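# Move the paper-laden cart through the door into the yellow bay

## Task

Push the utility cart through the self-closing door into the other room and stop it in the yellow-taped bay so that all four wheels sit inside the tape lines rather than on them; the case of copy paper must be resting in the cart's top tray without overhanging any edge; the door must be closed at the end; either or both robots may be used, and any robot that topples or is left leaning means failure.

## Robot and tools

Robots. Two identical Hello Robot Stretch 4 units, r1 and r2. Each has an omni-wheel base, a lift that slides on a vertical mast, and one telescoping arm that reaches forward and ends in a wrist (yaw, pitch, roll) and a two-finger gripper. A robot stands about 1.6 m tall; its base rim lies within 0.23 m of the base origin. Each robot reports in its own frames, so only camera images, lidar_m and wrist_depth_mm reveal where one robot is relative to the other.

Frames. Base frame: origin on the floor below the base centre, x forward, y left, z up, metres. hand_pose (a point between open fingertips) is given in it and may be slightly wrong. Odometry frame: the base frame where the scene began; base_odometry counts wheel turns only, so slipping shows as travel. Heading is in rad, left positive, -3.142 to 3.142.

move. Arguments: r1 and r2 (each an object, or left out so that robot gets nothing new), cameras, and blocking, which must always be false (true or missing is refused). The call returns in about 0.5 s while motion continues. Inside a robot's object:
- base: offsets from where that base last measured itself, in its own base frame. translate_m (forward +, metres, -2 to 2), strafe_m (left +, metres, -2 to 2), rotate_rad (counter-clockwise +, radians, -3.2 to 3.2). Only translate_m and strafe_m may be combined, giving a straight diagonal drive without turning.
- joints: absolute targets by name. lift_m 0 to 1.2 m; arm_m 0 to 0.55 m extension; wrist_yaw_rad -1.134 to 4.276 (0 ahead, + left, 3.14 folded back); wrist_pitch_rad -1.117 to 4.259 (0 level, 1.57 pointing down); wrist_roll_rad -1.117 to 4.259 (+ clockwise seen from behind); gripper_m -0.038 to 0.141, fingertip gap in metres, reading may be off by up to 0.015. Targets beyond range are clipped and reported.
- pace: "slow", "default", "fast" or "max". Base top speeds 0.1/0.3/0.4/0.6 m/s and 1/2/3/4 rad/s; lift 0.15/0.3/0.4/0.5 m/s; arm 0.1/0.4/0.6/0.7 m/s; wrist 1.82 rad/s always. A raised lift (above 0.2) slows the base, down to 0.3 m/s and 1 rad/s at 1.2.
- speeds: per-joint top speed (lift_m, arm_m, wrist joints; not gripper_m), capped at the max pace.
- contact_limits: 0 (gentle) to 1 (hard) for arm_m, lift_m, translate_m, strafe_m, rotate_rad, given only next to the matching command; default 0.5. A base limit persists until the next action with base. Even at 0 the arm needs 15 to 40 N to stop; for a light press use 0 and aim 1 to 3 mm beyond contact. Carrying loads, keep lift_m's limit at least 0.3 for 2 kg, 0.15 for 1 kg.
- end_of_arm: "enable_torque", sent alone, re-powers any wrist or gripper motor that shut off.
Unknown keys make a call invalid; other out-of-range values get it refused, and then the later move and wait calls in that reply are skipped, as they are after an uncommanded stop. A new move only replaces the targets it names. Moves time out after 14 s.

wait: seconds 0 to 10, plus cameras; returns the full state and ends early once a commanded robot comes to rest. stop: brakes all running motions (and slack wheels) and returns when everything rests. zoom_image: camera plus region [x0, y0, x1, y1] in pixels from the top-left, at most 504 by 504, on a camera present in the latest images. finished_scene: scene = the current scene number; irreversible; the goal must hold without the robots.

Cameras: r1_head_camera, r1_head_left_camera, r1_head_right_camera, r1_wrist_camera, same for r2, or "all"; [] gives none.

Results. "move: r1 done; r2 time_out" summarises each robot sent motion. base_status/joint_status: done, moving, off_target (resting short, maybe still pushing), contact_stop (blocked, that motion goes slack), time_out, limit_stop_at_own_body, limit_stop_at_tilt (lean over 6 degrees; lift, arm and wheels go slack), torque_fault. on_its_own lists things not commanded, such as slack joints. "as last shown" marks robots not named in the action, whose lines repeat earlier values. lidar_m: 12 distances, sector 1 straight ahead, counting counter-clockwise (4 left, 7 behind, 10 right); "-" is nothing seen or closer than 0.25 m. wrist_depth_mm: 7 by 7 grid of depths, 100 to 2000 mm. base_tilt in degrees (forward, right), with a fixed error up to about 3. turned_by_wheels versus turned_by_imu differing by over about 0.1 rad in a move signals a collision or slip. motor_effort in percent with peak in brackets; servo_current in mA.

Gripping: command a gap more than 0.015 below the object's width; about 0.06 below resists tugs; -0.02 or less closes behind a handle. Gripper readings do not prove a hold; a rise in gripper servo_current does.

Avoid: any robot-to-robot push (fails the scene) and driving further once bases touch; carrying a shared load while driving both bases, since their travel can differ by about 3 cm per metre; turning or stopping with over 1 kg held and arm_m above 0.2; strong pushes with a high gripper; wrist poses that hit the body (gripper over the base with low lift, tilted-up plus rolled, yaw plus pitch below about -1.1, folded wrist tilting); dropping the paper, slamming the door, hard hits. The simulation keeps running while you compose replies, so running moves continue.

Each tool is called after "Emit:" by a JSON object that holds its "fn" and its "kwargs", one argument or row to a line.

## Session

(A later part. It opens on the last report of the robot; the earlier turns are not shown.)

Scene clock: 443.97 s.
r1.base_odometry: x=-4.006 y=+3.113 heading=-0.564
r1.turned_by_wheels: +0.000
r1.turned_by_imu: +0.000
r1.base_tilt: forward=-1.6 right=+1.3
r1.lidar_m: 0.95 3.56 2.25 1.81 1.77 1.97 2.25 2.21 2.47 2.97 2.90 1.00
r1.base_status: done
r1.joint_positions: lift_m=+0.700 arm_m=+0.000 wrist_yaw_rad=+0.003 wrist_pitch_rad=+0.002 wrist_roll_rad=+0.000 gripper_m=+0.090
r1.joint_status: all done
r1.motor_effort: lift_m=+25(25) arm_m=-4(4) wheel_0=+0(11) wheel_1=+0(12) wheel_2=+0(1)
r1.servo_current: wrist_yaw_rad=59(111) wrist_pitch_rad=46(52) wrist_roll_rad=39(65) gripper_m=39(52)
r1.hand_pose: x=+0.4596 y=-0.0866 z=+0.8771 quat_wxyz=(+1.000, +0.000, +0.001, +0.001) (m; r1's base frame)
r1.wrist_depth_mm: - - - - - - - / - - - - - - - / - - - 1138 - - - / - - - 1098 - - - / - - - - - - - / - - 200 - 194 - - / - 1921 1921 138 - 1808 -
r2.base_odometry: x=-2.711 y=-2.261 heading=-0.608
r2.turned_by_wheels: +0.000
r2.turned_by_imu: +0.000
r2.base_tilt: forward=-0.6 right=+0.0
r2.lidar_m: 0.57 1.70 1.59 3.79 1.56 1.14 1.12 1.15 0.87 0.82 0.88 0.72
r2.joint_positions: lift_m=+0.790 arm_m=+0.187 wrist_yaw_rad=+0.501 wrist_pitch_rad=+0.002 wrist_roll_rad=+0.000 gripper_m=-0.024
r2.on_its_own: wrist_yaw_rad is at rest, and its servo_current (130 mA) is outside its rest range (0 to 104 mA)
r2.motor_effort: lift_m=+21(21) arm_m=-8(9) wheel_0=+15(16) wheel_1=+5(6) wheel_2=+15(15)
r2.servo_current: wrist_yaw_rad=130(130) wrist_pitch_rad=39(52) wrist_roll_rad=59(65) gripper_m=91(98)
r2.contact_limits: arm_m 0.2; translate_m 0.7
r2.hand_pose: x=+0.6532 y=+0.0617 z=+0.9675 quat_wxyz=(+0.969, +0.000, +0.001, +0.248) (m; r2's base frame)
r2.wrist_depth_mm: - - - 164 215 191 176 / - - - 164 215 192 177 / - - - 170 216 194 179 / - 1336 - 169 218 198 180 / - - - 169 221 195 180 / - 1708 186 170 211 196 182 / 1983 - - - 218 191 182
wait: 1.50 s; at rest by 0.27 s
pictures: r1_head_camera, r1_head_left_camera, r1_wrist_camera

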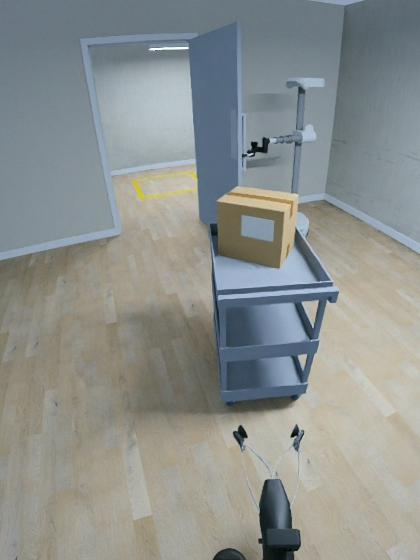

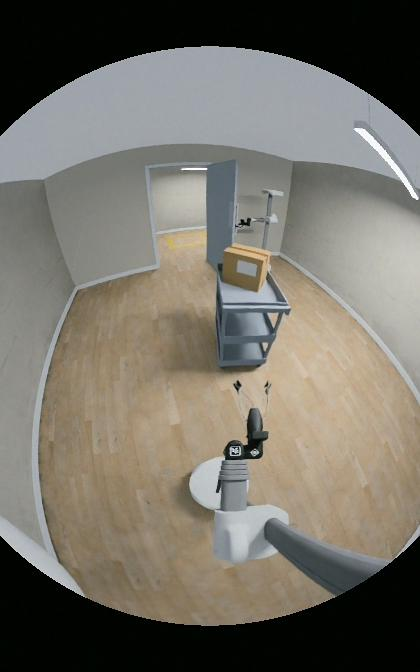

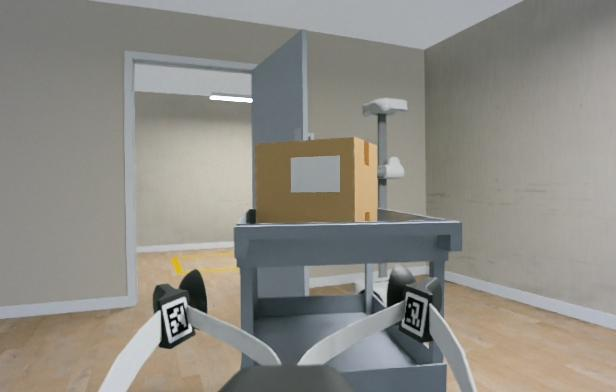

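Emit:
{"fn": "move", "kwargs": {
  "r1": {"base":{"strafe_m":-0.1,"translate_m":0.15},"joints":{"wrist_roll_rad":1.57,"lift_m":0.678}},
  "blocking": false,
  "cameras": []
}}

Emit:
{"fn": "wait", "kwargs": {
  "seconds": 3,
  "cameras": []
}}

Emit:
{"fn": "wait", "kwargs": {
  "seconds": 0.5,
  "cameras": ["r1_head_left_camera","r1_wrist_camera","r1_head_camera"]
}}

Scene clock: 461.07 s.
move: r1 moving
r1.turned_by_wheels: +0.000
r1.turned_by_imu: -0.001
r1.base_status: translate_m moving; strafe_m moving
r1.joint_status: lift_m moving; wrist_roll_rad moving
r1.motor_effort: lift_m=+12(22) arm_m=-4(4) wheel_0=+8(10) wheel_1=-4(5) wheel_2=-8(9)
r2.turned_by_wheels: +0.000
r2.turned_by_imu: +0.000
r2.motor_effort: lift_m=+21(21) arm_m=-8(9) wheel_0=+15(16) wheel_1=+5(5) wheel_2=+14(14)
r2.contact_limits: arm_m 0.2; translate_m 0.7
pictures: none

Scene clock: 462.47 s.
earlier move: r1 done
r1.turned_by_wheels: +0.000
r1.turned_by_imu: +0.000
r1.base_status: done
r1.joint_status: all done
r1.motor_effort: lift_m=+13(22) arm_m=-4(4) wheel_0=+1(11) wheel_1=-4(5) wheel_2=+0(9)
r2.turned_by_wheels: +0.000
r2.turned_by_imu: +0.000
r2.on_its_own: wrist_yaw_rad is at rest, and its servo_current (117 mA) is outside its rest range (0 to 104 mA)
r2.motor_effort: lift_m=+21(21) arm_m=-9(9) wheel_0=+15(16) wheel_1=+5(5) wheel_2=+14(15)
r2.contact_limits: arm_m 0.2; translate_m 0.7
wait: 1.40 of 3 s (r1 has come to rest)
pictures: none

Scene clock: 462.97 s.
r1.base_odometry: x=-3.932 y=+2.949 heading=-0.564
r1.turned_by_wheels: +0.000
r1.turned_by_imu: +0.000
r1.base_tilt: forward=-1.6 right=+1.3
r1.lidar_m: 0.78 3.46 2.42 1.93 1.91 2.12 2.37 2.33 2.59 2.80 2.74 0.88
r1.base_status: done
r1.joint_positions: lift_m=+0.679 arm_m=+0.000 wrist_yaw_rad=+0.003 wrist_pitch_rad=+0.002 wrist_roll_rad=+1.568 gripper_m=+0.090
r1.joint_status: all done
r1.motor_effort: lift_m=+12(22) arm_m=-4(4) wheel_0=+1(11) wheel_1=-3(5) wheel_2=+0(9)
r1.servo_current: wrist_yaw_rad=52(72) wrist_pitch_rad=46(52) wrist_roll_rad=46(124) gripper_m=39(46)
r1.hand_pose: x=+0.4596 y=-0.0866 z=+0.8561 quat_wxyz=(+0.708, +0.706, +0.002, +0.000) (m; r1's base frame)
r1.wrist_depth_mm: - - - - - 1661 1182 / - - - - - 1708 1205 / - - - 699 - 691 - / - - 991 878 - 676 - / - - 946 917 - 668 - / - - 212 661 193 661 - / - - - 150 - 1808 1182
r2.base_odometry: x=-2.711 y=-2.261 heading=-0.608
r2.turned_by_wheels: +0.000
r2.turned_by_imu: +0.000
r2.base_tilt: forward=-0.6 right=+0.1
r2.lidar_m: 0.59 1.69 1.57 3.79 1.54 1.13 1.13 1.14 0.86 0.83 0.90 0.69
r2.joint_positions: lift_m=+0.790 arm_m=+0.187 wrist_yaw_rad=+0.501 wrist_pitch_rad=+0.002 wrist_roll_rad=+0.000 gripper_m=-0.024
r2.on_its_own: wrist_yaw_rad is at rest, and its servo_current (111 mA) is outside its rest range (0 to 104 mA)
r2.motor_effort: lift_m=+21(21) arm_m=-8(9) wheel_0=+15(16) wheel_1=+5(5) wheel_2=+14(15)
r2.servo_current: wrist_yaw_rad=111(130) wrist_pitch_rad=39(46) wrist_roll_rad=33(59) gripper_m=91(104)
r2.contact_limits: arm_m 0.2; translate_m 0.7
r2.hand_pose: x=+0.6532 y=+0.0617 z=+0.9675 quat_wxyz=(+0.969, +0.000, +0.001, +0.248) (m; r2's base frame)
r2.wrist_depth_mm: - - - 164 214 191 176 / - - - 164 215 192 178 / - - - 169 217 193 178 / - 1308 - 170 219 197 180 / - - - 169 221 196 181 / - 1756 186 170 211 196 182 / 1921 - - - 220 191 182
wait: 0.50 s; at rest by 0.27 s
pictures: r1_head_camera, r1_head_left_camera, r1_wrist_camera

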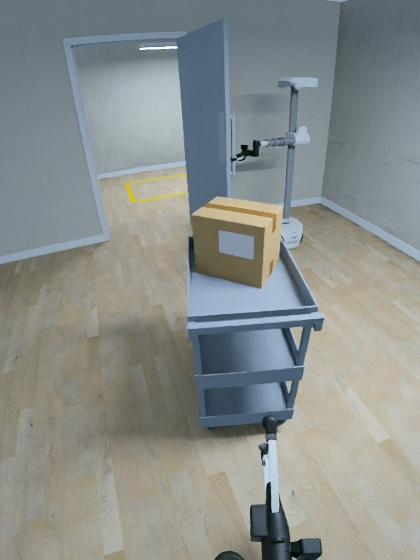

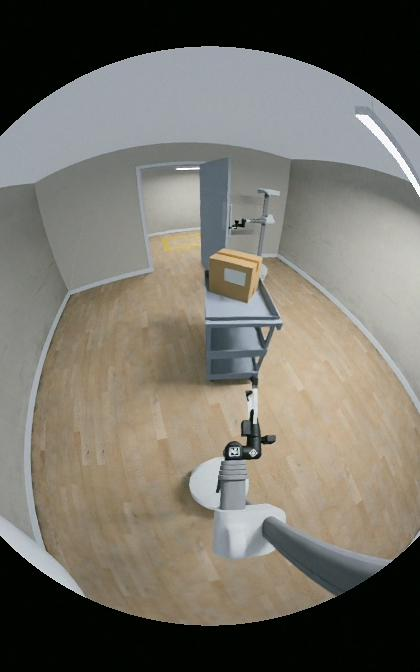

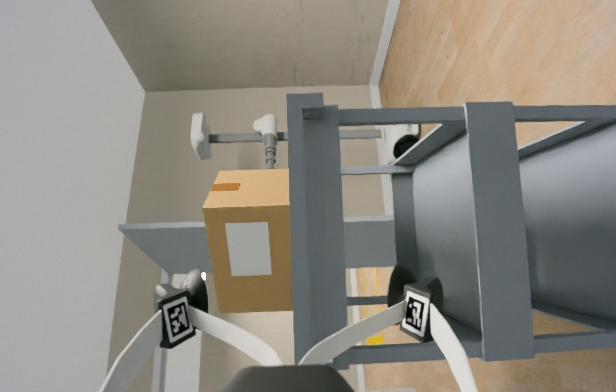

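Emit:
{"fn": "zoom_image", "kwargs": {
  "camera": "r1_wrist_camera",
  "region": [230, 70, 430, 390]
}}

Scaled by 1.575.

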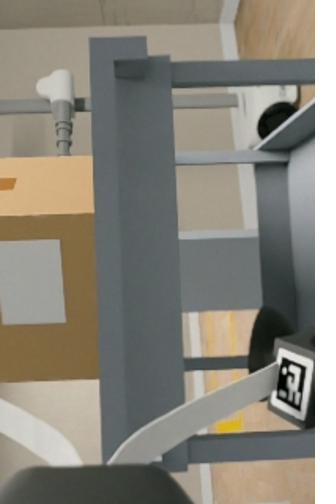

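Emit:
{"fn": "move", "kwargs": {
  "r1": {"base":{"translate_m":0.40},"joints":{"lift_m":0.686},"pace":"slow","contact_limits":{"translate_m":0.3}},
  "blocking": false,
  "cameras": []
}}

Emit:
{"fn": "wait", "kwargs": {
  "seconds": 7,
  "cameras": ["r1_head_camera","r1_wrist_camera"]
}}

Emit:
{"fn": "zoom_image", "kwargs": {
  "camera": "r1_head_camera",
  "region": [150, 300, 350, 500]
}}

Scene clock: 476.20 s.
move: r1 moving
r1.turned_by_wheels: +0.000
r1.turned_by_imu: +0.000
r1.base_status: translate_m moving
r1.joint_status: lift_m moving
r1.motor_effort: lift_m=+24(26) arm_m=-4(4) wheel_0=+5(6) wheel_1=+5(5) wheel_2=-6(7)
r1.contact_limits: translate_m 0.3
r2.turned_by_wheels: +0.000
r2.turned_by_imu: +0.000
r2.motor_effort: lift_m=+21(21) arm_m=-8(9) wheel_0=+16(16) wheel_1=+5(5) wheel_2=+14(15)
r2.contact_limits: arm_m 0.2; translate_m 0.7
pictures: none

Scene clock: 481.00 s.
earlier move: r1 done
r1.base_odometry: x=-3.594 y=+2.735 heading=-0.563
r1.turned_by_wheels: +0.000
r1.turned_by_imu: +0.000
r1.base_tilt: forward=-1.6 right=+1.2
r1.lidar_m: 0.39 0.44 2.60 2.10 2.07 2.24 2.74 2.70 2.98 2.67 2.63 0.46
r1.base_status: done
r1.joint_positions: lift_m=+0.685 arm_m=+0.000 wrist_yaw_rad=+0.003 wrist_pitch_rad=+0.002 wrist_roll_rad=+1.568 gripper_m=+0.090
r1.joint_status: all done
r1.motor_effort: lift_m=+25(26) arm_m=-4(4) wheel_0=+4(8) wheel_1=+3(7) wheel_2=-2(7)
r1.servo_current: wrist_yaw_rad=39(78) wrist_pitch_rad=39(52) wrist_roll_rad=65(72) gripper_m=39(52)
r1.contact_limits: translate_m 0.3
r1.hand_pose: x=+0.4596 y=-0.0866 z=+0.8631 quat_wxyz=(+0.708, +0.706, +0.002, +0.000) (m; r1's base frame)
r1.wrist_depth_mm: - - - - 301 324 421 / - - - - 287 1661 - / - - - 222 283 866 - / - - 525 218 278 - - / - - 521 215 274 - - / - - 215 544 187 - - / - - 609 143 265 - -
r2.base_odometry: x=-2.711 y=-2.261 heading=-0.608
r2.turned_by_wheels: +0.000
r2.turned_by_imu: +0.001
r2.base_tilt: forward=-0.7 right=+0.0
r2.lidar_m: 0.59 1.65 1.57 3.76 1.52 1.15 1.12 1.15 0.87 0.84 0.88 0.70
r2.joint_positions: lift_m=+0.790 arm_m=+0.187 wrist_yaw_rad=+0.501 wrist_pitch_rad=+0.002 wrist_roll_rad=+0.000 gripper_m=-0.024
r2.on_its_own: wrist_yaw_rad is at rest, and its servo_current (117 mA) is outside its rest range (0 to 104 mA)
r2.motor_effort: lift_m=+21(21) arm_m=-8(9) wheel_0=+15(16) wheel_1=+5(5) wheel_2=+14(15)
r2.servo_current: wrist_yaw_rad=117(130) wrist_pitch_rad=39(46) wrist_roll_rad=46(65) gripper_m=91(98)
r2.contact_limits: arm_m 0.2; translate_m 0.7
r2.hand_pose: x=+0.6532 y=+0.0617 z=+0.9675 quat_wxyz=(+0.969, +0.000, +0.001, +0.248) (m; r2's base frame)
r2.wrist_depth_mm: - - - 164 214 191 176 / - - - 164 216 191 178 / - - - 170 217 193 179 / - 1336 - 170 218 198 180 / - - - 170 220 195 181 / - 1808 186 170 211 197 181 / 1921 - - - 219 191 182
wait: 4.80 of 7 s (r1 has come to rest)
pictures: r1_head_camera, r1_wrist_camera

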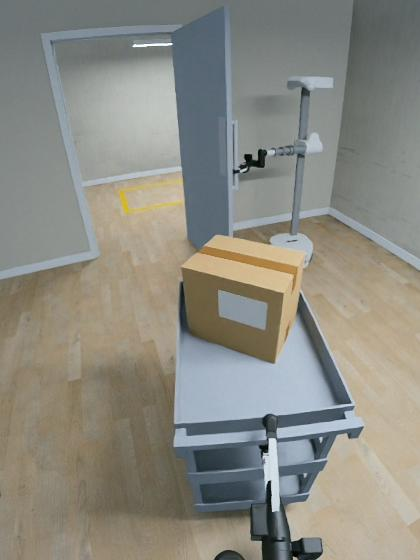

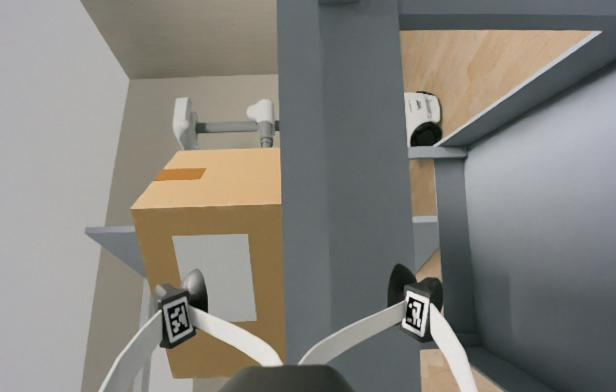

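Scaled by 2.520 from the camera's 420x560 image, which has a finer 600x800 frame.

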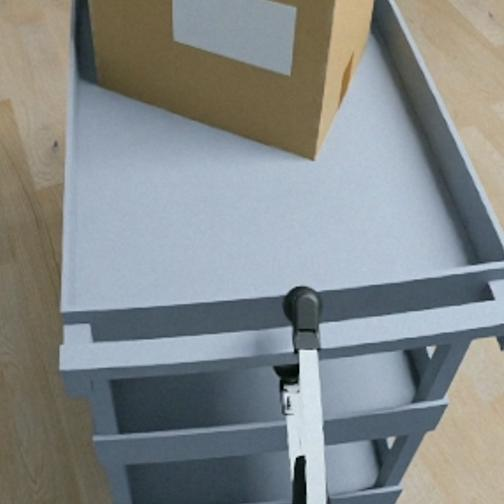

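Emit:
{"fn": "move", "kwargs": {
  "r1": {"base":{"translate_m":0.037},"pace":"slow","contact_limits":{"translate_m":0.3}},
  "blocking": false,
  "cameras": []
}}

Emit:
{"fn": "wait", "kwargs": {
  "seconds": 2,
  "cameras": []
}}

Emit:
{"fn": "move", "kwargs": {
  "r1": {"joints":{"gripper_m":-0.03}},
  "blocking": false,
  "cameras": []
}}

Emit:
{"fn": "wait", "kwargs": {
  "seconds": 2,
  "cameras": []
}}

Emit:
{"fn": "wait", "kwargs": {
  "seconds": 0.5,
  "cameras": ["r1_head_camera","r1_wrist_camera"]
}}

Emit:
{"fn": "zoom_image", "kwargs": {
  "camera": "r1_head_camera",
  "region": [150, 300, 350, 500]
}}

Scene clock: 491.87 s.
move: r1 moving
r1.turned_by_wheels: +0.000
r1.turned_by_imu: +0.000
r1.base_status: translate_m moving
r1.motor_effort: lift_m=+25(25) arm_m=-4(4) wheel_0=+3(7) wheel_1=+6(6) wheel_2=-7(7)
r1.contact_limits: translate_m 0.3
r2.turned_by_wheels: +0.000
r2.turned_by_imu: +0.000
r2.motor_effort: lift_m=+21(21) arm_m=-8(9) wheel_0=+15(15) wheel_1=+5(5) wheel_2=+14(15)
r2.contact_limits: arm_m 0.2; translate_m 0.7
pictures: none

Scene clock: 492.87 s.
earlier move: r1 done
r1.turned_by_wheels: +0.000
r1.turned_by_imu: +0.000
r1.base_status: done
r1.motor_effort: lift_m=+25(25) arm_m=+4(4) wheel_0=+2(7) wheel_1=+3(6) wheel_2=-3(7)
r1.contact_limits: translate_m 0.3
r2.turned_by_wheels: +0.000
r2.turned_by_imu: +0.000
r2.on_its_own: wrist_yaw_rad is at rest, and its servo_current (124 mA) is outside its rest range (0 to 104 mA)
r2.motor_effort: lift_m=+21(21) arm_m=-9(9) wheel_0=+15(16) wheel_1=+5(5) wheel_2=+14(15)
r2.contact_limits: arm_m 0.2; translate_m 0.7
wait: 1.00 of 2 s (r1 has come to rest)
pictures: none

Scene clock: 493.37 s.
move: r1 moving
r1.turned_by_wheels: +0.000
r1.turned_by_imu: +0.000
r1.joint_status: gripper_m moving
r1.motor_effort: lift_m=+25(25) arm_m=+4(4) wheel_0=+2(3) wheel_1=+3(4) wheel_2=-3(3)
r1.contact_limits: translate_m 0.3
r2.turned_by_wheels: +0.000
r2.turned_by_imu: +0.000
r2.motor_effort: lift_m=+21(21) arm_m=-9(9) wheel_0=+15(15) wheel_1=+5(5) wheel_2=+14(15)
r2.contact_limits: arm_m 0.2; translate_m 0.7
pictures: none

Scene clock: 494.73 s.
earlier move: r1 done
r1.turned_by_wheels: +0.000
r1.turned_by_imu: +0.000
r1.joint_status: all done
r1.motor_effort: lift_m=+25(25) arm_m=-2(4) wheel_0=+1(3) wheel_1=+3(4) wheel_2=-2(3)
r1.contact_limits: translate_m 0.3
r2.turned_by_wheels: +0.000
r2.turned_by_imu: +0.000
r2.on_its_own: wrist_yaw_rad is at rest, and its servo_current (124 mA) is outside its rest range (0 to 104 mA)
r2.motor_effort: lift_m=+21(21) arm_m=-8(9) wheel_0=+15(16) wheel_1=+5(5) wheel_2=+14(15)
r2.contact_limits: arm_m 0.2; translate_m 0.7
wait: 1.37 of 2 s (r1 has come to rest)
pictures: none

Scene clock: 495.23 s.
r1.base_odometry: x=-3.563 y=+2.715 heading=-0.563
r1.turned_by_wheels: +0.000
r1.turned_by_imu: +0.000
r1.base_tilt: forward=-1.6 right=+1.3
r1.lidar_m: 0.36 0.42 2.59 2.12 2.09 2.28 2.74 2.73 3.00 2.63 2.61 0.42
r1.joint_positions: lift_m=+0.685 arm_m=+0.000 wrist_yaw_rad=+0.001 wrist_pitch_rad=+0.004 wrist_roll_rad=+1.568 gripper_m=-0.029
r1.joint_status: all done
r1.motor_effort: lift_m=+25(25) arm_m=-3(4) wheel_0=+2(3) wheel_1=+3(4) wheel_2=-2(3)
r1.servo_current: wrist_yaw_rad=52(65) wrist_pitch_rad=46(52) wrist_roll_rad=59(65) gripper_m=65(169)
r1.contact_limits: translate_m 0.3
r1.hand_pose: x=+0.4594 y=-0.0872 z=+0.8625 quat_wxyz=(+0.708, +0.706, +0.002, -0.001) (m; r1's base frame)
r1.wrist_depth_mm: - - - 242 243 1708 1182 / - - - - 240 1708 - / - - 627 176 238 - - / - 477 466 234 236 - - / - 500 488 231 233 - - / - - 190 195 182 - - / - - 564 142 228 131 -
r2.base_odometry: x=-2.711 y=-2.261 heading=-0.608
r2.turned_by_wheels: +0.000
r2.turned_by_imu: +0.000
r2.base_tilt: forward=-0.6 right=+0.1
r2.lidar_m: 0.59 1.67 1.56 3.78 1.55 1.16 1.12 1.17 0.87 0.83 0.86 0.70
r2.joint_positions: lift_m=+0.790 arm_m=+0.187 wrist_yaw_rad=+0.501 wrist_pitch_rad=+0.002 wrist_roll_rad=+0.000 gripper_m=-0.024
r2.on_its_own: wrist_yaw_rad is at rest, and its servo_current (111 mA) is outside its rest range (0 to 104 mA)
r2.motor_effort: lift_m=+21(21) arm_m=-8(9) wheel_0=+15(16) wheel_1=+5(5) wheel_2=+15(15)
r2.servo_current: wrist_yaw_rad=111(130) wrist_pitch_rad=39(46) wrist_roll_rad=46(65) gripper_m=85(98)
r2.contact_limits: arm_m 0.2; translate_m 0.7
r2.hand_pose: x=+0.6532 y=+0.0617 z=+0.9675 quat_wxyz=(+0.969, +0.000, +0.001, +0.248) (m; r2's base frame)
r2.wrist_depth_mm: - - - 164 215 191 176 / - - - 164 215 192 177 / - - - 170 217 194 178 / - 1281 - 170 218 197 180 / - - - 170 220 195 181 / - 1756 185 170 211 196 182 / - - - - 219 191 182
wait: 0.50 s; at rest by 0.27 s
pictures: r1_head_camera, r1_wrist_camera

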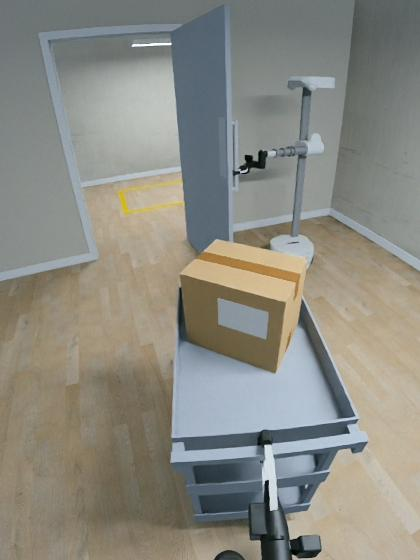

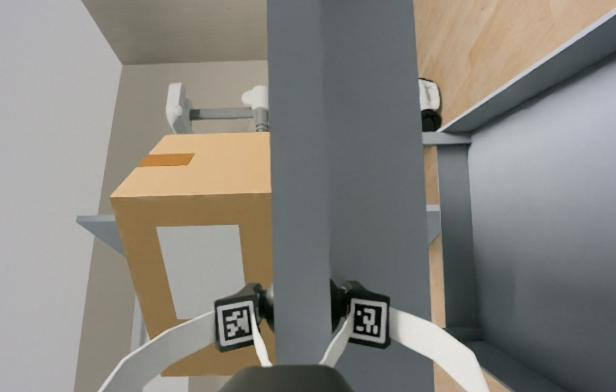

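Scaled by 2.520 from the camera's 420x560 image, which has a finer 600x800 frame.

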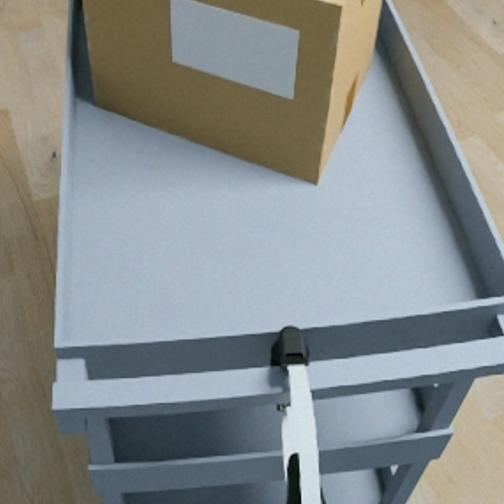

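Emit:
{"fn": "move", "kwargs": {
  "r1": {"base":{"translate_m":0.2,"strafe_m":-0.12},"pace":"slow","contact_limits":{"translate_m":0.5}},
  "blocking": false,
  "cameras": []
}}

Emit:
{"fn": "wait", "kwargs": {
  "seconds": 5,
  "cameras": ["r1_head_camera","r1_head_left_camera"]
}}

Scene clock: 502.00 s.
move: r1 moving
r1.turned_by_wheels: +0.000
r1.turned_by_imu: +0.000
r1.base_status: translate_m moving; strafe_m moving
r1.motor_effort: lift_m=+25(25) arm_m=+4(4) wheel_0=+8(8) wheel_1=-2(4) wheel_2=-7(7)
r1.contact_limits: translate_m 0.5
r2.turned_by_wheels: +0.000
r2.turned_by_imu: +0.000
r2.motor_effort: lift_m=+21(21) arm_m=-9(9) wheel_0=+15(16) wheel_1=+5(5) wheel_2=+14(15)
r2.contact_limits: arm_m 0.2; translate_m 0.7
pictures: none

Scene clock: 505.00 s.
earlier move: r1 done
r1.base_odometry: x=-3.458 y=+2.507 heading=-0.563
r1.turned_by_wheels: +0.000
r1.turned_by_imu: +0.000
r1.base_tilt: forward=-1.6 right=+1.3
r1.lidar_m: 0.35 0.35 2.83 2.31 2.27 2.49 2.91 2.88 3.02 2.47 2.43 0.45
r1.base_status: done
r1.joint_positions: lift_m=+0.685 arm_m=+0.000 wrist_yaw_rad=+0.001 wrist_pitch_rad=+0.007 wrist_roll_rad=+1.568 gripper_m=-0.029
r1.motor_effort: lift_m=+25(25) arm_m=+4(4) wheel_0=+5(11) wheel_1=-2(4) wheel_2=-1(10)
r1.servo_current: wrist_yaw_rad=46(72) wrist_pitch_rad=46(59) wrist_roll_rad=39(65) gripper_m=59(72)
r1.contact_limits: translate_m 0.5
r1.hand_pose: x=+0.4593 y=-0.0872 z=+0.8618 quat_wxyz=(+0.708, +0.706, +0.003, -0.002) (m; r1's base frame)
r1.wrist_depth_mm: - - - - 291 306 1060 / - - - - 270 1708 1182 / - - - 254 256 1863 - / - - 615 242 246 - - / - 466 466 178 236 - - / - 484 210 181 183 - - / - 496 183 - 219 127 -
r2.base_odometry: x=-2.711 y=-2.261 heading=-0.608
r2.turned_by_wheels: +0.000
r2.turned_by_imu: +0.000
r2.base_tilt: forward=-0.7 right=+0.1
r2.lidar_m: 0.61 1.46 1.38 3.80 1.55 1.15 1.09 1.16 0.87 0.82 0.88 0.70
r2.joint_positions: lift_m=+0.790 arm_m=+0.187 wrist_yaw_rad=+0.501 wrist_pitch_rad=+0.002 wrist_roll_rad=+0.000 gripper_m=-0.024
r2.on_its_own: wrist_yaw_rad is at rest, and its servo_current (130 mA) is outside its rest range (0 to 104 mA)
r2.motor_effort: lift_m=+21(21) arm_m=-8(9) wheel_0=+15(16) wheel_1=+5(5) wheel_2=+14(15)
r2.servo_current: wrist_yaw_rad=130(130) wrist_pitch_rad=39(46) wrist_roll_rad=39(59) gripper_m=91(98)
r2.contact_limits: arm_m 0.2; translate_m 0.7
r2.hand_pose: x=+0.6532 y=+0.0617 z=+0.9675 quat_wxyz=(+0.969, +0.000, +0.001, +0.248) (m; r2's base frame)
r2.wrist_depth_mm: - - - 164 214 191 176 / - - - 164 215 192 178 / - - - 170 216 194 179 / 1118 1160 - 169 218 197 180 / 1098 1661 - 170 221 195 180 / - 1618 186 170 211 196 182 / 976 - - - 220 191 182
wait: 3.00 of 5 s (r1 has come to rest)
pictures: r1_head_camera, r1_head_left_camera

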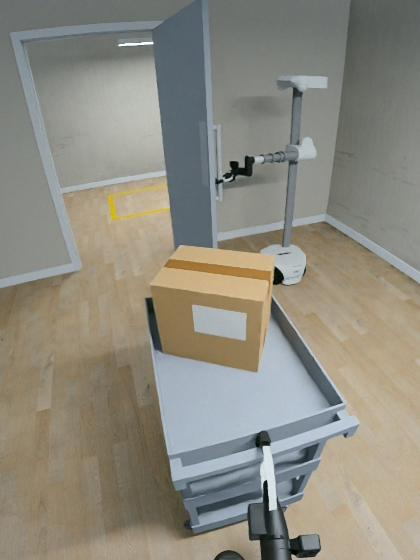

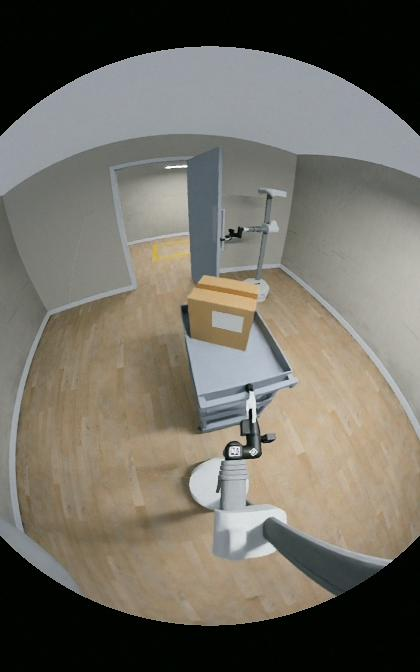

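Emit:
{"fn": "move", "kwargs": {
  "r1": {"base":{"strafe_m":-0.12,"translate_m":0.02},"pace":"slow","contact_limits":{"translate_m":0.5}},
  "blocking": false,
  "cameras": []
}}

Emit:
{"fn": "wait", "kwargs": {
  "seconds": 3,
  "cameras": []
}}

Emit:
{"fn": "move", "kwargs": {
  "r1": {"base":{"rotate_rad":0.25},"pace":"slow"},
  "blocking": false,
  "cameras": []
}}

Emit:
{"fn": "wait", "kwargs": {
  "seconds": 2,
  "cameras": ["r1_head_camera","r1_head_left_camera","r1_wrist_camera"]
}}

Scene clock: 530.17 s.
move: r1 moving
r1.turned_by_wheels: +0.000
r1.turned_by_imu: +0.000
r1.base_status: translate_m moving; strafe_m moving
r1.motor_effort: lift_m=+25(25) arm_m=+4(4) wheel_0=+8(11) wheel_1=-5(6) wheel_2=+0(2)
r1.contact_limits: translate_m 0.5
r2.turned_by_wheels: +0.000
r2.turned_by_imu: +0.000
r2.motor_effort: lift_m=+21(21) arm_m=-8(9) wheel_0=+15(16) wheel_1=+5(5) wheel_2=+14(15)
r2.contact_limits: arm_m 0.2; translate_m 0.7
pictures: none

Scene clock: 532.10 s.
earlier move: r1 done
r1.turned_by_wheels: +0.000
r1.turned_by_imu: +0.000
r1.base_status: done
r1.motor_effort: lift_m=+25(25) arm_m=-4(4) wheel_0=+4(12) wheel_1=-3(8) wheel_2=+0(3)
r1.contact_limits: translate_m 0.5
r2.turned_by_wheels: +0.000
r2.turned_by_imu: +0.000
r2.on_its_own: wrist_yaw_rad is at rest, and its servo_current (124 mA) is outside its rest range (0 to 104 mA)
r2.motor_effort: lift_m=+21(21) arm_m=-9(9) wheel_0=+15(16) wheel_1=+5(5) wheel_2=+14(15)
r2.contact_limits: arm_m 0.2; translate_m 0.7
wait: 1.93 of 3 s (r1 has come to rest)
pictures: none

Scene clock: 532.60 s.
move: r1 moving
r1.turned_by_wheels: +0.124
r1.turned_by_imu: +0.124
r1.base_status: rotate_rad moving
r1.motor_effort: lift_m=+25(25) arm_m=-1(4) wheel_0=-14(14) wheel_1=-8(8) wheel_2=-13(13)
r2.turned_by_wheels: +0.000
r2.turned_by_imu: +0.000
r2.motor_effort: lift_m=+21(21) arm_m=-8(9) wheel_0=+15(16) wheel_1=+5(5) wheel_2=+14(14)
r2.contact_limits: arm_m 0.2; translate_m 0.7
pictures: none

Scene clock: 533.40 s.
earlier move: r1 done
r1.base_odometry: x=-3.505 y=+2.395 heading=-0.313
r1.turned_by_wheels: +0.125
r1.turned_by_imu: +0.126
r1.base_tilt: forward=-1.6 right=+1.3
r1.lidar_m: 0.38 0.39 2.61 2.38 2.43 3.07 2.86 2.92 2.51 2.33 2.35 0.44
r1.base_status: done
r1.joint_positions: lift_m=+0.685 arm_m=+0.000 wrist_yaw_rad=+0.001 wrist_pitch_rad=+0.007 wrist_roll_rad=+1.569 gripper_m=-0.029
r1.motor_effort: lift_m=+25(25) arm_m=-4(4) wheel_0=-4(14) wheel_1=-3(8) wheel_2=-2(14)
r1.servo_current: wrist_yaw_rad=46(65) wrist_pitch_rad=52(59) wrist_roll_rad=39(72) gripper_m=46(59)
r1.hand_pose: x=+0.4594 y=-0.0872 z=+0.8617 quat_wxyz=(+0.708, +0.706, +0.003, -0.002) (m; r1's base frame)
r1.wrist_depth_mm: - - - 236 238 1661 1255 / - - - 235 236 1756 - / - - 580 233 234 - - / - 462 459 172 233 - - / - 504 488 171 231 - - / - - 206 180 182 - - / - - 179 - 229 136 -
r2.base_odometry: x=-2.711 y=-2.261 heading=-0.608
r2.turned_by_wheels: +0.000
r2.turned_by_imu: +0.000
r2.base_tilt: forward=-0.7 right=+0.0
r2.lidar_m: 0.58 1.45 1.30 3.77 1.53 1.16 1.10 1.17 0.86 0.84 0.87 0.70
r2.joint_positions: lift_m=+0.790 arm_m=+0.187 wrist_yaw_rad=+0.501 wrist_pitch_rad=+0.002 wrist_roll_rad=+0.000 gripper_m=-0.024
r2.on_its_own: wrist_yaw_rad is at rest, and its servo_current (117 mA) is outside its rest range (0 to 104 mA)
r2.motor_effort: lift_m=+21(21) arm_m=-8(9) wheel_0=+15(16) wheel_1=+5(5) wheel_2=+14(15)
r2.servo_current: wrist_yaw_rad=117(130) wrist_pitch_rad=39(46) wrist_roll_rad=46(59) gripper_m=85(98)
r2.contact_limits: arm_m 0.2; translate_m 0.7
r2.hand_pose: x=+0.6532 y=+0.0617 z=+0.9675 quat_wxyz=(+0.969, +0.000, +0.001, +0.248) (m; r2's base frame)
r2.wrist_depth_mm: - - - 164 214 190 176 / - - - 164 216 191 177 / - - - 169 218 193 178 / 1078 1118 - 169 218 197 180 / 1060 1160 - 170 220 196 181 / 1808 - 186 171 210 196 182 / 991 - - - 219 191 182
wait: 0.80 of 2 s (r1 has come to rest)
pictures: r1_head_camera, r1_head_left_camera, r1_wrist_camera

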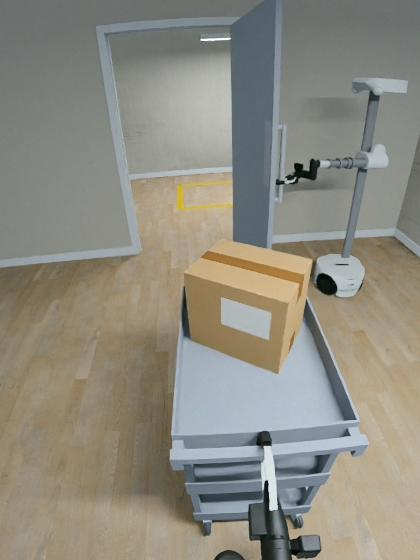

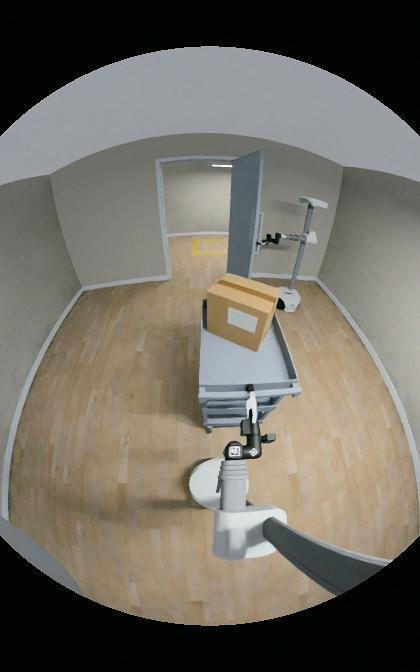

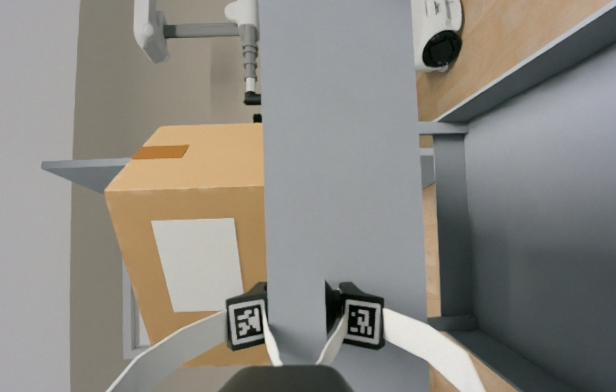

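Emit:
{"fn": "move", "kwargs": {
  "r1": {"base":{"strafe_m":-0.17,"translate_m":0.04},"pace":"slow","contact_limits":{"translate_m":0.5}},
  "blocking": false,
  "cameras": []
}}

Emit:
{"fn": "wait", "kwargs": {
  "seconds": 3,
  "cameras": []
}}

Emit:
{"fn": "move", "kwargs": {
  "r1": {"base":{"rotate_rad":0.25},"pace":"slow"},
  "blocking": false,
  "cameras": []
}}

Emit:
{"fn": "wait", "kwargs": {
  "seconds": 2,
  "cameras": []
}}

Emit:
{"fn": "move", "kwargs": {
  "r1": {"base":{"strafe_m":-0.13,"translate_m":0.04},"pace":"slow","contact_limits":{"translate_m":0.5}},
  "blocking": false,
  "cameras": []
}}

Emit:
{"fn": "wait", "kwargs": {
  "seconds": 3,
  "cameras": []
}}

Emit:
{"fn": "move", "kwargs": {
  "r1": {"base":{"rotate_rad":0.17},"pace":"slow"},
  "blocking": false,
  "cameras": []
}}

Emit:
{"fn": "wait", "kwargs": {
  "seconds": 2,
  "cameras": ["r1_head_camera","r1_head_left_camera","r1_wrist_camera"]
}}

Scene clock: 545.37 s.
move: r1 moving
r1.turned_by_wheels: +0.000
r1.turned_by_imu: +0.000
r1.base_status: translate_m moving; strafe_m moving
r1.motor_effort: lift_m=+25(25) arm_m=-4(4) wheel_0=+11(11) wheel_1=-6(6) wheel_2=-2(5)
r1.contact_limits: translate_m 0.5
r2.turned_by_wheels: +0.000
r2.turned_by_imu: +0.000
r2.motor_effort: lift_m=+21(21) arm_m=-9(9) wheel_0=+15(16) wheel_1=+5(5) wheel_2=+14(15)
r2.contact_limits: arm_m 0.2; translate_m 0.7
pictures: none

Scene clock: 547.87 s.
earlier move: r1 done
r1.turned_by_wheels: +0.000
r1.turned_by_imu: +0.000
r1.base_status: done
r1.motor_effort: lift_m=+25(25) arm_m=-4(4) wheel_0=+5(12) wheel_1=-3(6) wheel_2=+1(5)
r1.contact_limits: translate_m 0.5
r2.turned_by_wheels: +0.000
r2.turned_by_imu: +0.000
r2.on_its_own: wrist_yaw_rad is at rest, and its servo_current (111 mA) is outside its rest range (0 to 104 mA)
r2.motor_effort: lift_m=+21(21) arm_m=-8(9) wheel_0=+15(16) wheel_1=+5(5) wheel_2=+14(15)
r2.contact_limits: arm_m 0.2; translate_m 0.7
wait: 2.50 of 3 s (r1 has come to rest)
pictures: none

Scene clock: 548.37 s.
move: r1 moving
r1.turned_by_wheels: +0.124
r1.turned_by_imu: +0.124
r1.base_status: rotate_rad moving
r1.motor_effort: lift_m=+25(25) arm_m=+1(4) wheel_0=-14(14) wheel_1=-5(7) wheel_2=-13(13)
r2.turned_by_wheels: +0.000
r2.turned_by_imu: +0.000
r2.motor_effort: lift_m=+21(21) arm_m=-8(9) wheel_0=+15(16) wheel_1=+5(5) wheel_2=+15(15)
r2.contact_limits: arm_m 0.2; translate_m 0.7
pictures: none

Scene clock: 549.23 s.
earlier move: r1 done
r1.turned_by_wheels: +0.126
r1.turned_by_imu: +0.126
r1.base_status: done
r1.motor_effort: lift_m=+25(25) arm_m=+4(4) wheel_0=-3(14) wheel_1=-3(7) wheel_2=-1(13)
r2.turned_by_wheels: +0.000
r2.turned_by_imu: +0.000
r2.on_its_own: wrist_yaw_rad is at rest, and its servo_current (111 mA) is outside its rest range (0 to 104 mA)
r2.motor_effort: lift_m=+21(21) arm_m=-9(9) wheel_0=+15(16) wheel_1=+5(5) wheel_2=+15(15)
r2.contact_limits: arm_m 0.2; translate_m 0.7
wait: 0.87 of 2 s (r1 has come to rest)
pictures: none

Scene clock: 549.73 s.
move: r1 moving
r1.turned_by_wheels: +0.000
r1.turned_by_imu: +0.000
r1.base_status: translate_m moving; strafe_m moving
r1.motor_effort: lift_m=+25(25) arm_m=+4(4) wheel_0=+9(9) wheel_1=-5(7) wheel_2=-3(5)
r1.contact_limits: translate_m 0.5
r2.turned_by_wheels: +0.000
r2.turned_by_imu: +0.000
r2.motor_effort: lift_m=+21(21) arm_m=-8(9) wheel_0=+15(15) wheel_1=+5(5) wheel_2=+14(14)
r2.contact_limits: arm_m 0.2; translate_m 0.7
pictures: none

Scene clock: 551.87 s.
earlier move: r1 done
r1.turned_by_wheels: +0.000
r1.turned_by_imu: +0.000
r1.base_status: done
r1.motor_effort: lift_m=+25(25) arm_m=+4(4) wheel_0=+5(12) wheel_1=-3(7) wheel_2=+1(5)
r1.contact_limits: translate_m 0.5
r2.turned_by_wheels: +0.000
r2.turned_by_imu: +0.000
r2.on_its_own: wrist_yaw_rad is at rest, and its servo_current (117 mA) is outside its rest range (0 to 104 mA)
r2.motor_effort: lift_m=+21(21) arm_m=-9(9) wheel_0=+15(16) wheel_1=+5(5) wheel_2=+14(15)
r2.contact_limits: arm_m 0.2; translate_m 0.7
wait: 2.13 of 3 s (r1 has come to rest)
pictures: none

Scene clock: 552.37 s.
move: r1 moving
r1.turned_by_wheels: +0.117
r1.turned_by_imu: +0.117
r1.base_status: rotate_rad moving
r1.motor_effort: lift_m=+25(25) arm_m=+3(4) wheel_0=-9(11) wheel_1=-3(7) wheel_2=-8(8)
r2.turned_by_wheels: +0.000
r2.turned_by_imu: +0.000
r2.motor_effort: lift_m=+21(21) arm_m=-8(9) wheel_0=+15(16) wheel_1=+5(5) wheel_2=+14(15)
r2.contact_limits: arm_m 0.2; translate_m 0.7
pictures: none

Scene clock: 552.97 s.
earlier move: r1 done
r1.base_odometry: x=-3.488 y=+2.089 heading=+0.106
r1.turned_by_wheels: +0.053
r1.turned_by_imu: +0.053
r1.base_tilt: forward=-1.6 right=+1.3
r1.lidar_m: 0.41 3.05 2.67 2.70 3.19 2.89 2.92 2.33 2.04 2.05 2.08 0.42
r1.base_status: done
r1.joint_positions: lift_m=+0.685 arm_m=+0.000 wrist_yaw_rad=-0.003 wrist_pitch_rad=+0.007 wrist_roll_rad=+1.569 gripper_m=-0.029
r1.motor_effort: lift_m=+25(25) arm_m=+2(4) wheel_0=-4(11) wheel_1=-2(7) wheel_2=-5(8)
r1.servo_current: wrist_yaw_rad=33(65) wrist_pitch_rad=52(59) wrist_roll_rad=52(59) gripper_m=59(59)
r1.hand_pose: x=+0.4590 y=-0.0883 z=+0.8617 quat_wxyz=(+0.708, +0.706, +0.001, -0.004) (m; r1's base frame)
r1.wrist_depth_mm: - - - 148 204 - - / - 539 512 151 210 - - / - 439 442 154 215 - - / - 500 488 158 220 - - / - - 559 163 225 - - / - - 207 168 181 1576 - / - - 180 - 237 136 -
r2.base_odometry: x=-2.711 y=-2.261 heading=-0.608
r2.turned_by_wheels: +0.000
r2.turned_by_imu: +0.000
r2.base_tilt: forward=-0.7 right=+0.1
r2.lidar_m: 0.60 1.26 1.18 3.79 1.58 1.16 1.12 1.18 0.86 0.81 0.90 0.72
r2.joint_positions: lift_m=+0.790 arm_m=+0.187 wrist_yaw_rad=+0.501 wrist_pitch_rad=+0.002 wrist_roll_rad=+0.000 gripper_m=-0.024
r2.on_its_own: wrist_yaw_rad is at rest, and its servo_current (111 mA) is outside its rest range (0 to 104 mA)
r2.motor_effort: lift_m=+21(21) arm_m=-8(9) wheel_0=+15(16) wheel_1=+5(5) wheel_2=+14(15)
r2.servo_current: wrist_yaw_rad=111(124) wrist_pitch_rad=46(46) wrist_roll_rad=39(59) gripper_m=91(98)
r2.contact_limits: arm_m 0.2; translate_m 0.7
r2.hand_pose: x=+0.6532 y=+0.0617 z=+0.9675 quat_wxyz=(+0.969, +0.000, +0.001, +0.248) (m; r2's base frame)
r2.wrist_depth_mm: - - - 164 215 190 176 / - - - 164 215 191 177 / - - - 169 217 193 178 / 976 1060 - 170 219 198 180 / 960 1060 - 170 221 196 180 / - - 185 170 209 197 181 / - - - - 219 191 182
wait: 0.60 of 2 s (r1 has come to rest)
pictures: r1_head_camera, r1_head_left_camera, r1_wrist_camera

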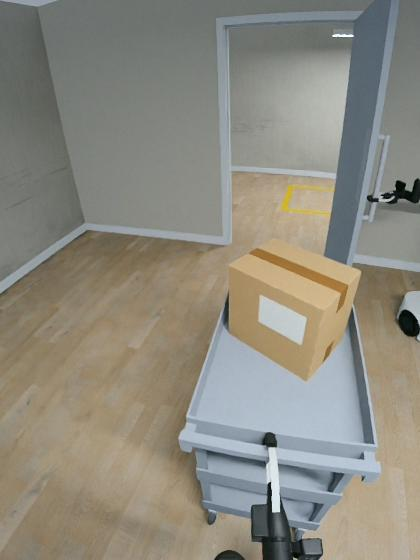

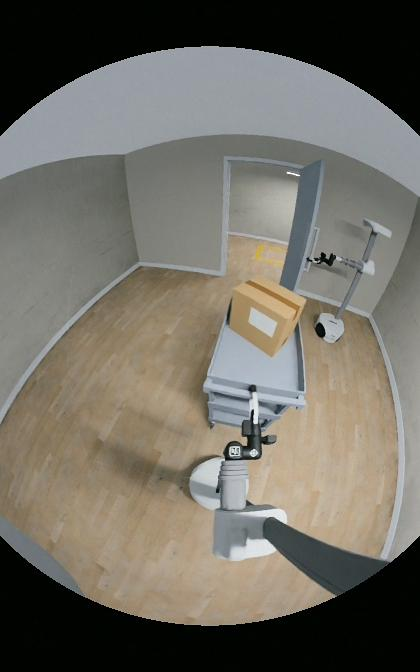

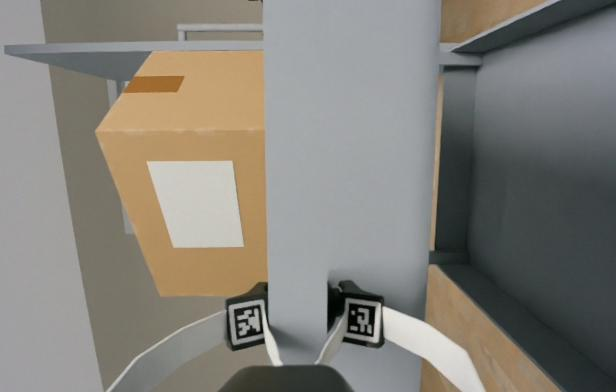

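Emit:
{"fn": "move", "kwargs": {
  "r1": {"base":{"strafe_m":-0.18,"translate_m":0.03},"pace":"slow","contact_limits":{"translate_m":0.5}},
  "blocking": false,
  "cameras": []
}}

Emit:
{"fn": "wait", "kwargs": {
  "seconds": 3,
  "cameras": []
}}

Emit:
{"fn": "move", "kwargs": {
  "r1": {"base":{"rotate_rad":0.08},"pace":"slow"},
  "blocking": false,
  "cameras": []
}}

Emit:
{"fn": "wait", "kwargs": {
  "seconds": 2,
  "cameras": ["r1_head_camera","r1_head_left_camera"]
}}

Scene clock: 565.27 s.
move: r1 moving
r1.turned_by_wheels: +0.000
r1.turned_by_imu: +0.000
r1.base_status: translate_m moving; strafe_m moving
r1.motor_effort: lift_m=+25(25) arm_m=-3(4) wheel_0=+8(9) wheel_1=-6(6) wheel_2=-4(7)
r1.contact_limits: translate_m 0.5
r2.turned_by_wheels: +0.000
r2.turned_by_imu: +0.000
r2.motor_effort: lift_m=+21(21) arm_m=-8(9) wheel_0=+15(16) wheel_1=+5(5) wheel_2=+14(14)
r2.contact_limits: arm_m 0.2; translate_m 0.7
pictures: none

Scene clock: 567.80 s.
earlier move: r1 done
r1.turned_by_wheels: +0.000
r1.turned_by_imu: +0.000
r1.base_status: done
r1.motor_effort: lift_m=+25(25) arm_m=-1(4) wheel_0=+4(13) wheel_1=-2(7) wheel_2=+0(7)
r1.contact_limits: translate_m 0.5
r2.turned_by_wheels: +0.000
r2.turned_by_imu: +0.000
r2.on_its_own: wrist_yaw_rad is at rest, and its servo_current (117 mA) is outside its rest range (0 to 104 mA)
r2.motor_effort: lift_m=+21(21) arm_m=-9(9) wheel_0=+15(16) wheel_1=+5(5) wheel_2=+14(15)
r2.contact_limits: arm_m 0.2; translate_m 0.7
wait: 2.53 of 3 s (r1 has come to rest)
pictures: none

Scene clock: 568.30 s.
move: r1 moving
r1.turned_by_wheels: +0.077
r1.turned_by_imu: +0.077
r1.base_status: rotate_rad moving
r1.motor_effort: lift_m=+25(25) arm_m=+0(1) wheel_0=-5(8) wheel_1=-4(7) wheel_2=-3(6)
r2.turned_by_wheels: +0.000
r2.turned_by_imu: +0.000
r2.motor_effort: lift_m=+21(21) arm_m=-8(9) wheel_0=+15(16) wheel_1=+5(5) wheel_2=+14(14)
r2.contact_limits: arm_m 0.2; translate_m 0.7
pictures: none

Scene clock: 568.80 s.
earlier move: r1 done
r1.base_odometry: x=-3.439 y=+1.914 heading=+0.185
r1.turned_by_wheels: +0.002
r1.turned_by_imu: +0.002
r1.base_tilt: forward=-1.6 right=+1.2
r1.lidar_m: 0.40 3.11 2.85 2.84 3.29 2.99 2.99 2.06 1.88 1.90 1.91 0.41
r1.base_status: done
r1.joint_positions: lift_m=+0.685 arm_m=+0.000 wrist_yaw_rad=-0.001 wrist_pitch_rad=+0.007 wrist_roll_rad=+1.569 gripper_m=-0.029
r1.motor_effort: lift_m=+25(25) arm_m=+0(1) wheel_0=-3(8) wheel_1=-2(7) wheel_2=-3(6)
r1.servo_current: wrist_yaw_rad=46(59) wrist_pitch_rad=52(59) wrist_roll_rad=59(65) gripper_m=52(59)
r1.hand_pose: x=+0.4592 y=-0.0877 z=+0.8617 quat_wxyz=(+0.708, +0.706, +0.002, -0.003) (m; r1's base frame)
r1.wrist_depth_mm: - - - 211 213 1499 - / - - 591 158 216 - - / - 449 452 219 221 - - / - 477 473 163 225 - - / - - 530 165 229 - - / - - 208 179 181 - - / - - 179 - 236 136 -
r2.base_odometry: x=-2.711 y=-2.261 heading=-0.608
r2.turned_by_wheels: +0.000
r2.turned_by_imu: +0.000
r2.base_tilt: forward=-0.7 right=+0.0
r2.lidar_m: 0.58 1.15 1.13 3.78 1.54 1.15 1.10 1.14 0.87 0.82 0.87 0.72
r2.joint_positions: lift_m=+0.790 arm_m=+0.187 wrist_yaw_rad=+0.501 wrist_pitch_rad=+0.002 wrist_roll_rad=+0.000 gripper_m=-0.024
r2.on_its_own: wrist_yaw_rad is at rest, and its servo_current (111 mA) is outside its rest range (0 to 104 mA)
r2.motor_effort: lift_m=+21(21) arm_m=-8(9) wheel_0=+15(16) wheel_1=+5(5) wheel_2=+14(15)
r2.servo_current: wrist_yaw_rad=111(137) wrist_pitch_rad=46(46) wrist_roll_rad=39(59) gripper_m=91(98)
r2.contact_limits: arm_m 0.2; translate_m 0.7
r2.hand_pose: x=+0.6532 y=+0.0617 z=+0.9675 quat_wxyz=(+0.969, +0.000, +0.001, +0.248) (m; r2's base frame)
r2.wrist_depth_mm: - - - 164 215 191 176 / - - - 164 216 191 177 / - - - 169 218 193 179 / 891 991 - 170 218 198 180 / 878 991 - 170 221 195 181 / 1205 - 186 170 211 196 181 / - - - - 219 191 182
wait: 0.50 of 2 s (r1 has come to rest)
pictures: r1_head_camera, r1_head_left_camera

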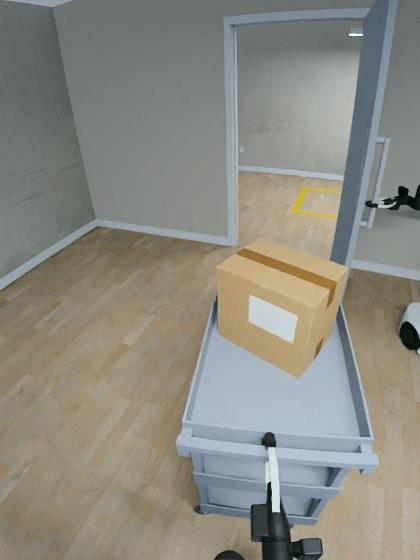

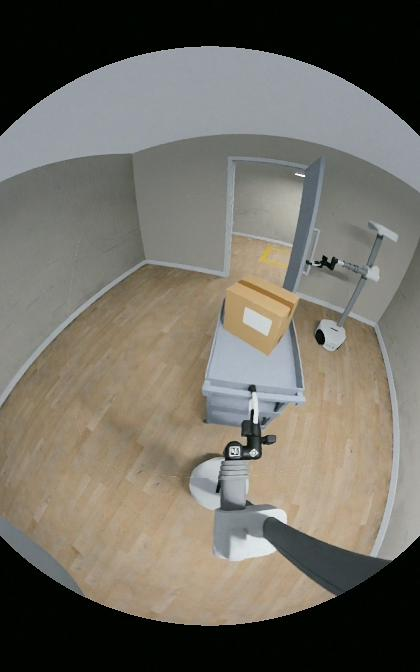

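Emit:
{"fn": "move", "kwargs": {
  "r1": {"base":{"strafe_m":-0.08,"translate_m":0.6},"pace":"slow","contact_limits":{"translate_m":0.5}},
  "blocking": false,
  "cameras": []
}}

Emit:
{"fn": "wait", "kwargs": {
  "seconds": 8,
  "cameras": ["r1_head_camera","r1_head_left_camera","r2_head_left_camera"]
}}

Scene clock: 577.00 s.
move: r1 moving
r1.turned_by_wheels: +0.000
r1.turned_by_imu: +0.000
r1.base_status: translate_m moving; strafe_m moving
r1.motor_effort: lift_m=+25(25) arm_m=+0(0) wheel_0=+4(7) wheel_1=+2(6) wheel_2=-9(10)
r1.contact_limits: translate_m 0.5
r2.turned_by_wheels: +0.000
r2.turned_by_imu: +0.000
r2.motor_effort: lift_m=+21(21) arm_m=-8(9) wheel_0=+15(15) wheel_1=+5(5) wheel_2=+14(15)
r2.contact_limits: arm_m 0.2; translate_m 0.7
pictures: none

Scene clock: 583.83 s.
earlier move: r1 done
r1.base_odometry: x=-2.835 y=+1.946 heading=+0.185
r1.turned_by_wheels: +0.000
r1.turned_by_imu: -0.002
r1.base_tilt: forward=-1.6 right=+1.3
r1.lidar_m: 0.43 2.76 2.71 2.74 3.35 3.58 3.48 2.23 2.03 2.05 0.35 0.34
r1.base_status: done
r1.joint_positions: lift_m=+0.685 arm_m=+0.000 wrist_yaw_rad=-0.001 wrist_pitch_rad=+0.007 wrist_roll_rad=+1.569 gripper_m=-0.029
r1.motor_effort: lift_m=+25(25) arm_m=+0(0) wheel_0=+4(7) wheel_1=+3(6) wheel_2=-4(10)
r1.servo_current: wrist_yaw_rad=52(72) wrist_pitch_rad=46(59) wrist_roll_rad=39(72) gripper_m=52(59)
r1.contact_limits: translate_m 0.5
r1.hand_pose: x=+0.4592 y=-0.0878 z=+0.8617 quat_wxyz=(+0.708, +0.706, +0.002, -0.003) (m; r1's base frame)
r1.wrist_depth_mm: 368 357 362 - 151 151 - / 1863 413 418 103 163 164 - / 1863 559 517 111 178 - - / - - - 121 193 - - / - - - - 213 1618 - / - - 212 - 181 1618 1255 / - - 176 128 181 136 1229
r2.base_odometry: x=-2.711 y=-2.261 heading=-0.608
r2.turned_by_wheels: +0.000
r2.turned_by_imu: +0.001
r2.base_tilt: forward=-0.7 right=+0.0
r2.lidar_m: 0.58 0.70 1.03 3.76 1.53 1.14 1.11 1.17 0.86 0.82 0.88 0.70
r2.joint_positions: lift_m=+0.790 arm_m=+0.187 wrist_yaw_rad=+0.501 wrist_pitch_rad=+0.002 wrist_roll_rad=+0.000 gripper_m=-0.024
r2.on_its_own: wrist_yaw_rad is at rest, and its servo_current (111 mA) is outside its rest range (0 to 104 mA)
r2.motor_effort: lift_m=+21(21) arm_m=-8(9) wheel_0=+15(16) wheel_1=+5(5) wheel_2=+14(15)
r2.servo_current: wrist_yaw_rad=111(130) wrist_pitch_rad=46(46) wrist_roll_rad=39(65) gripper_m=91(98)
r2.contact_limits: arm_m 0.2; translate_m 0.7
r2.hand_pose: x=+0.6532 y=+0.0617 z=+0.9675 quat_wxyz=(+0.969, +0.000, +0.001, +0.248) (m; r2's base frame)
r2.wrist_depth_mm: - - - 163 214 191 176 / - - - 164 216 191 177 / - - - 170 217 193 179 / 1118 517 530 170 218 198 180 / 820 517 535 170 220 196 181 / 508 521 186 170 211 196 181 / 512 - - - 219 191 182
wait: 6.83 of 8 s (r1 has come to rest)
pictures: r1_head_camera, r1_head_left_camera, r2_head_left_camera

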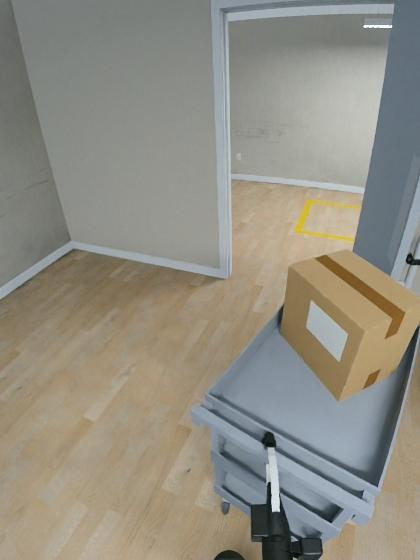

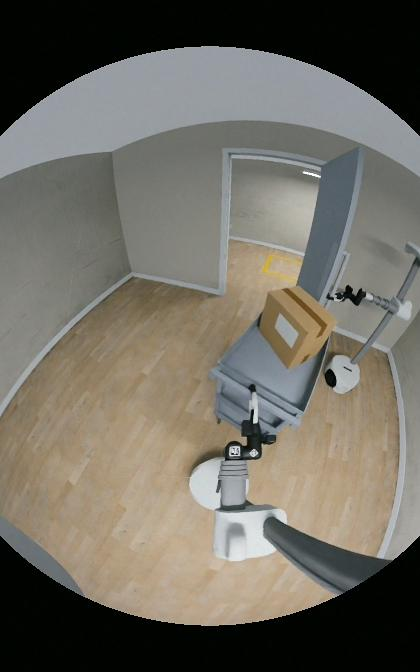

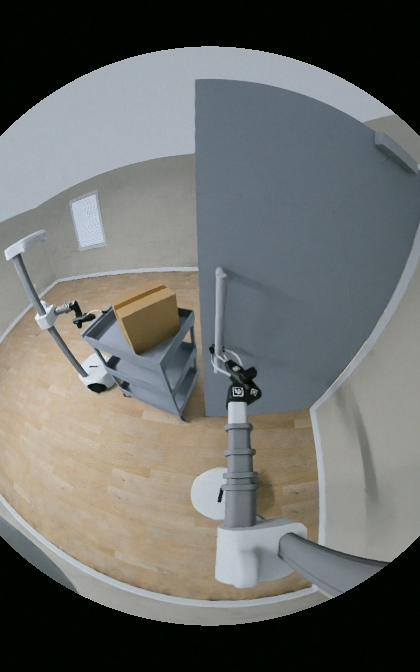

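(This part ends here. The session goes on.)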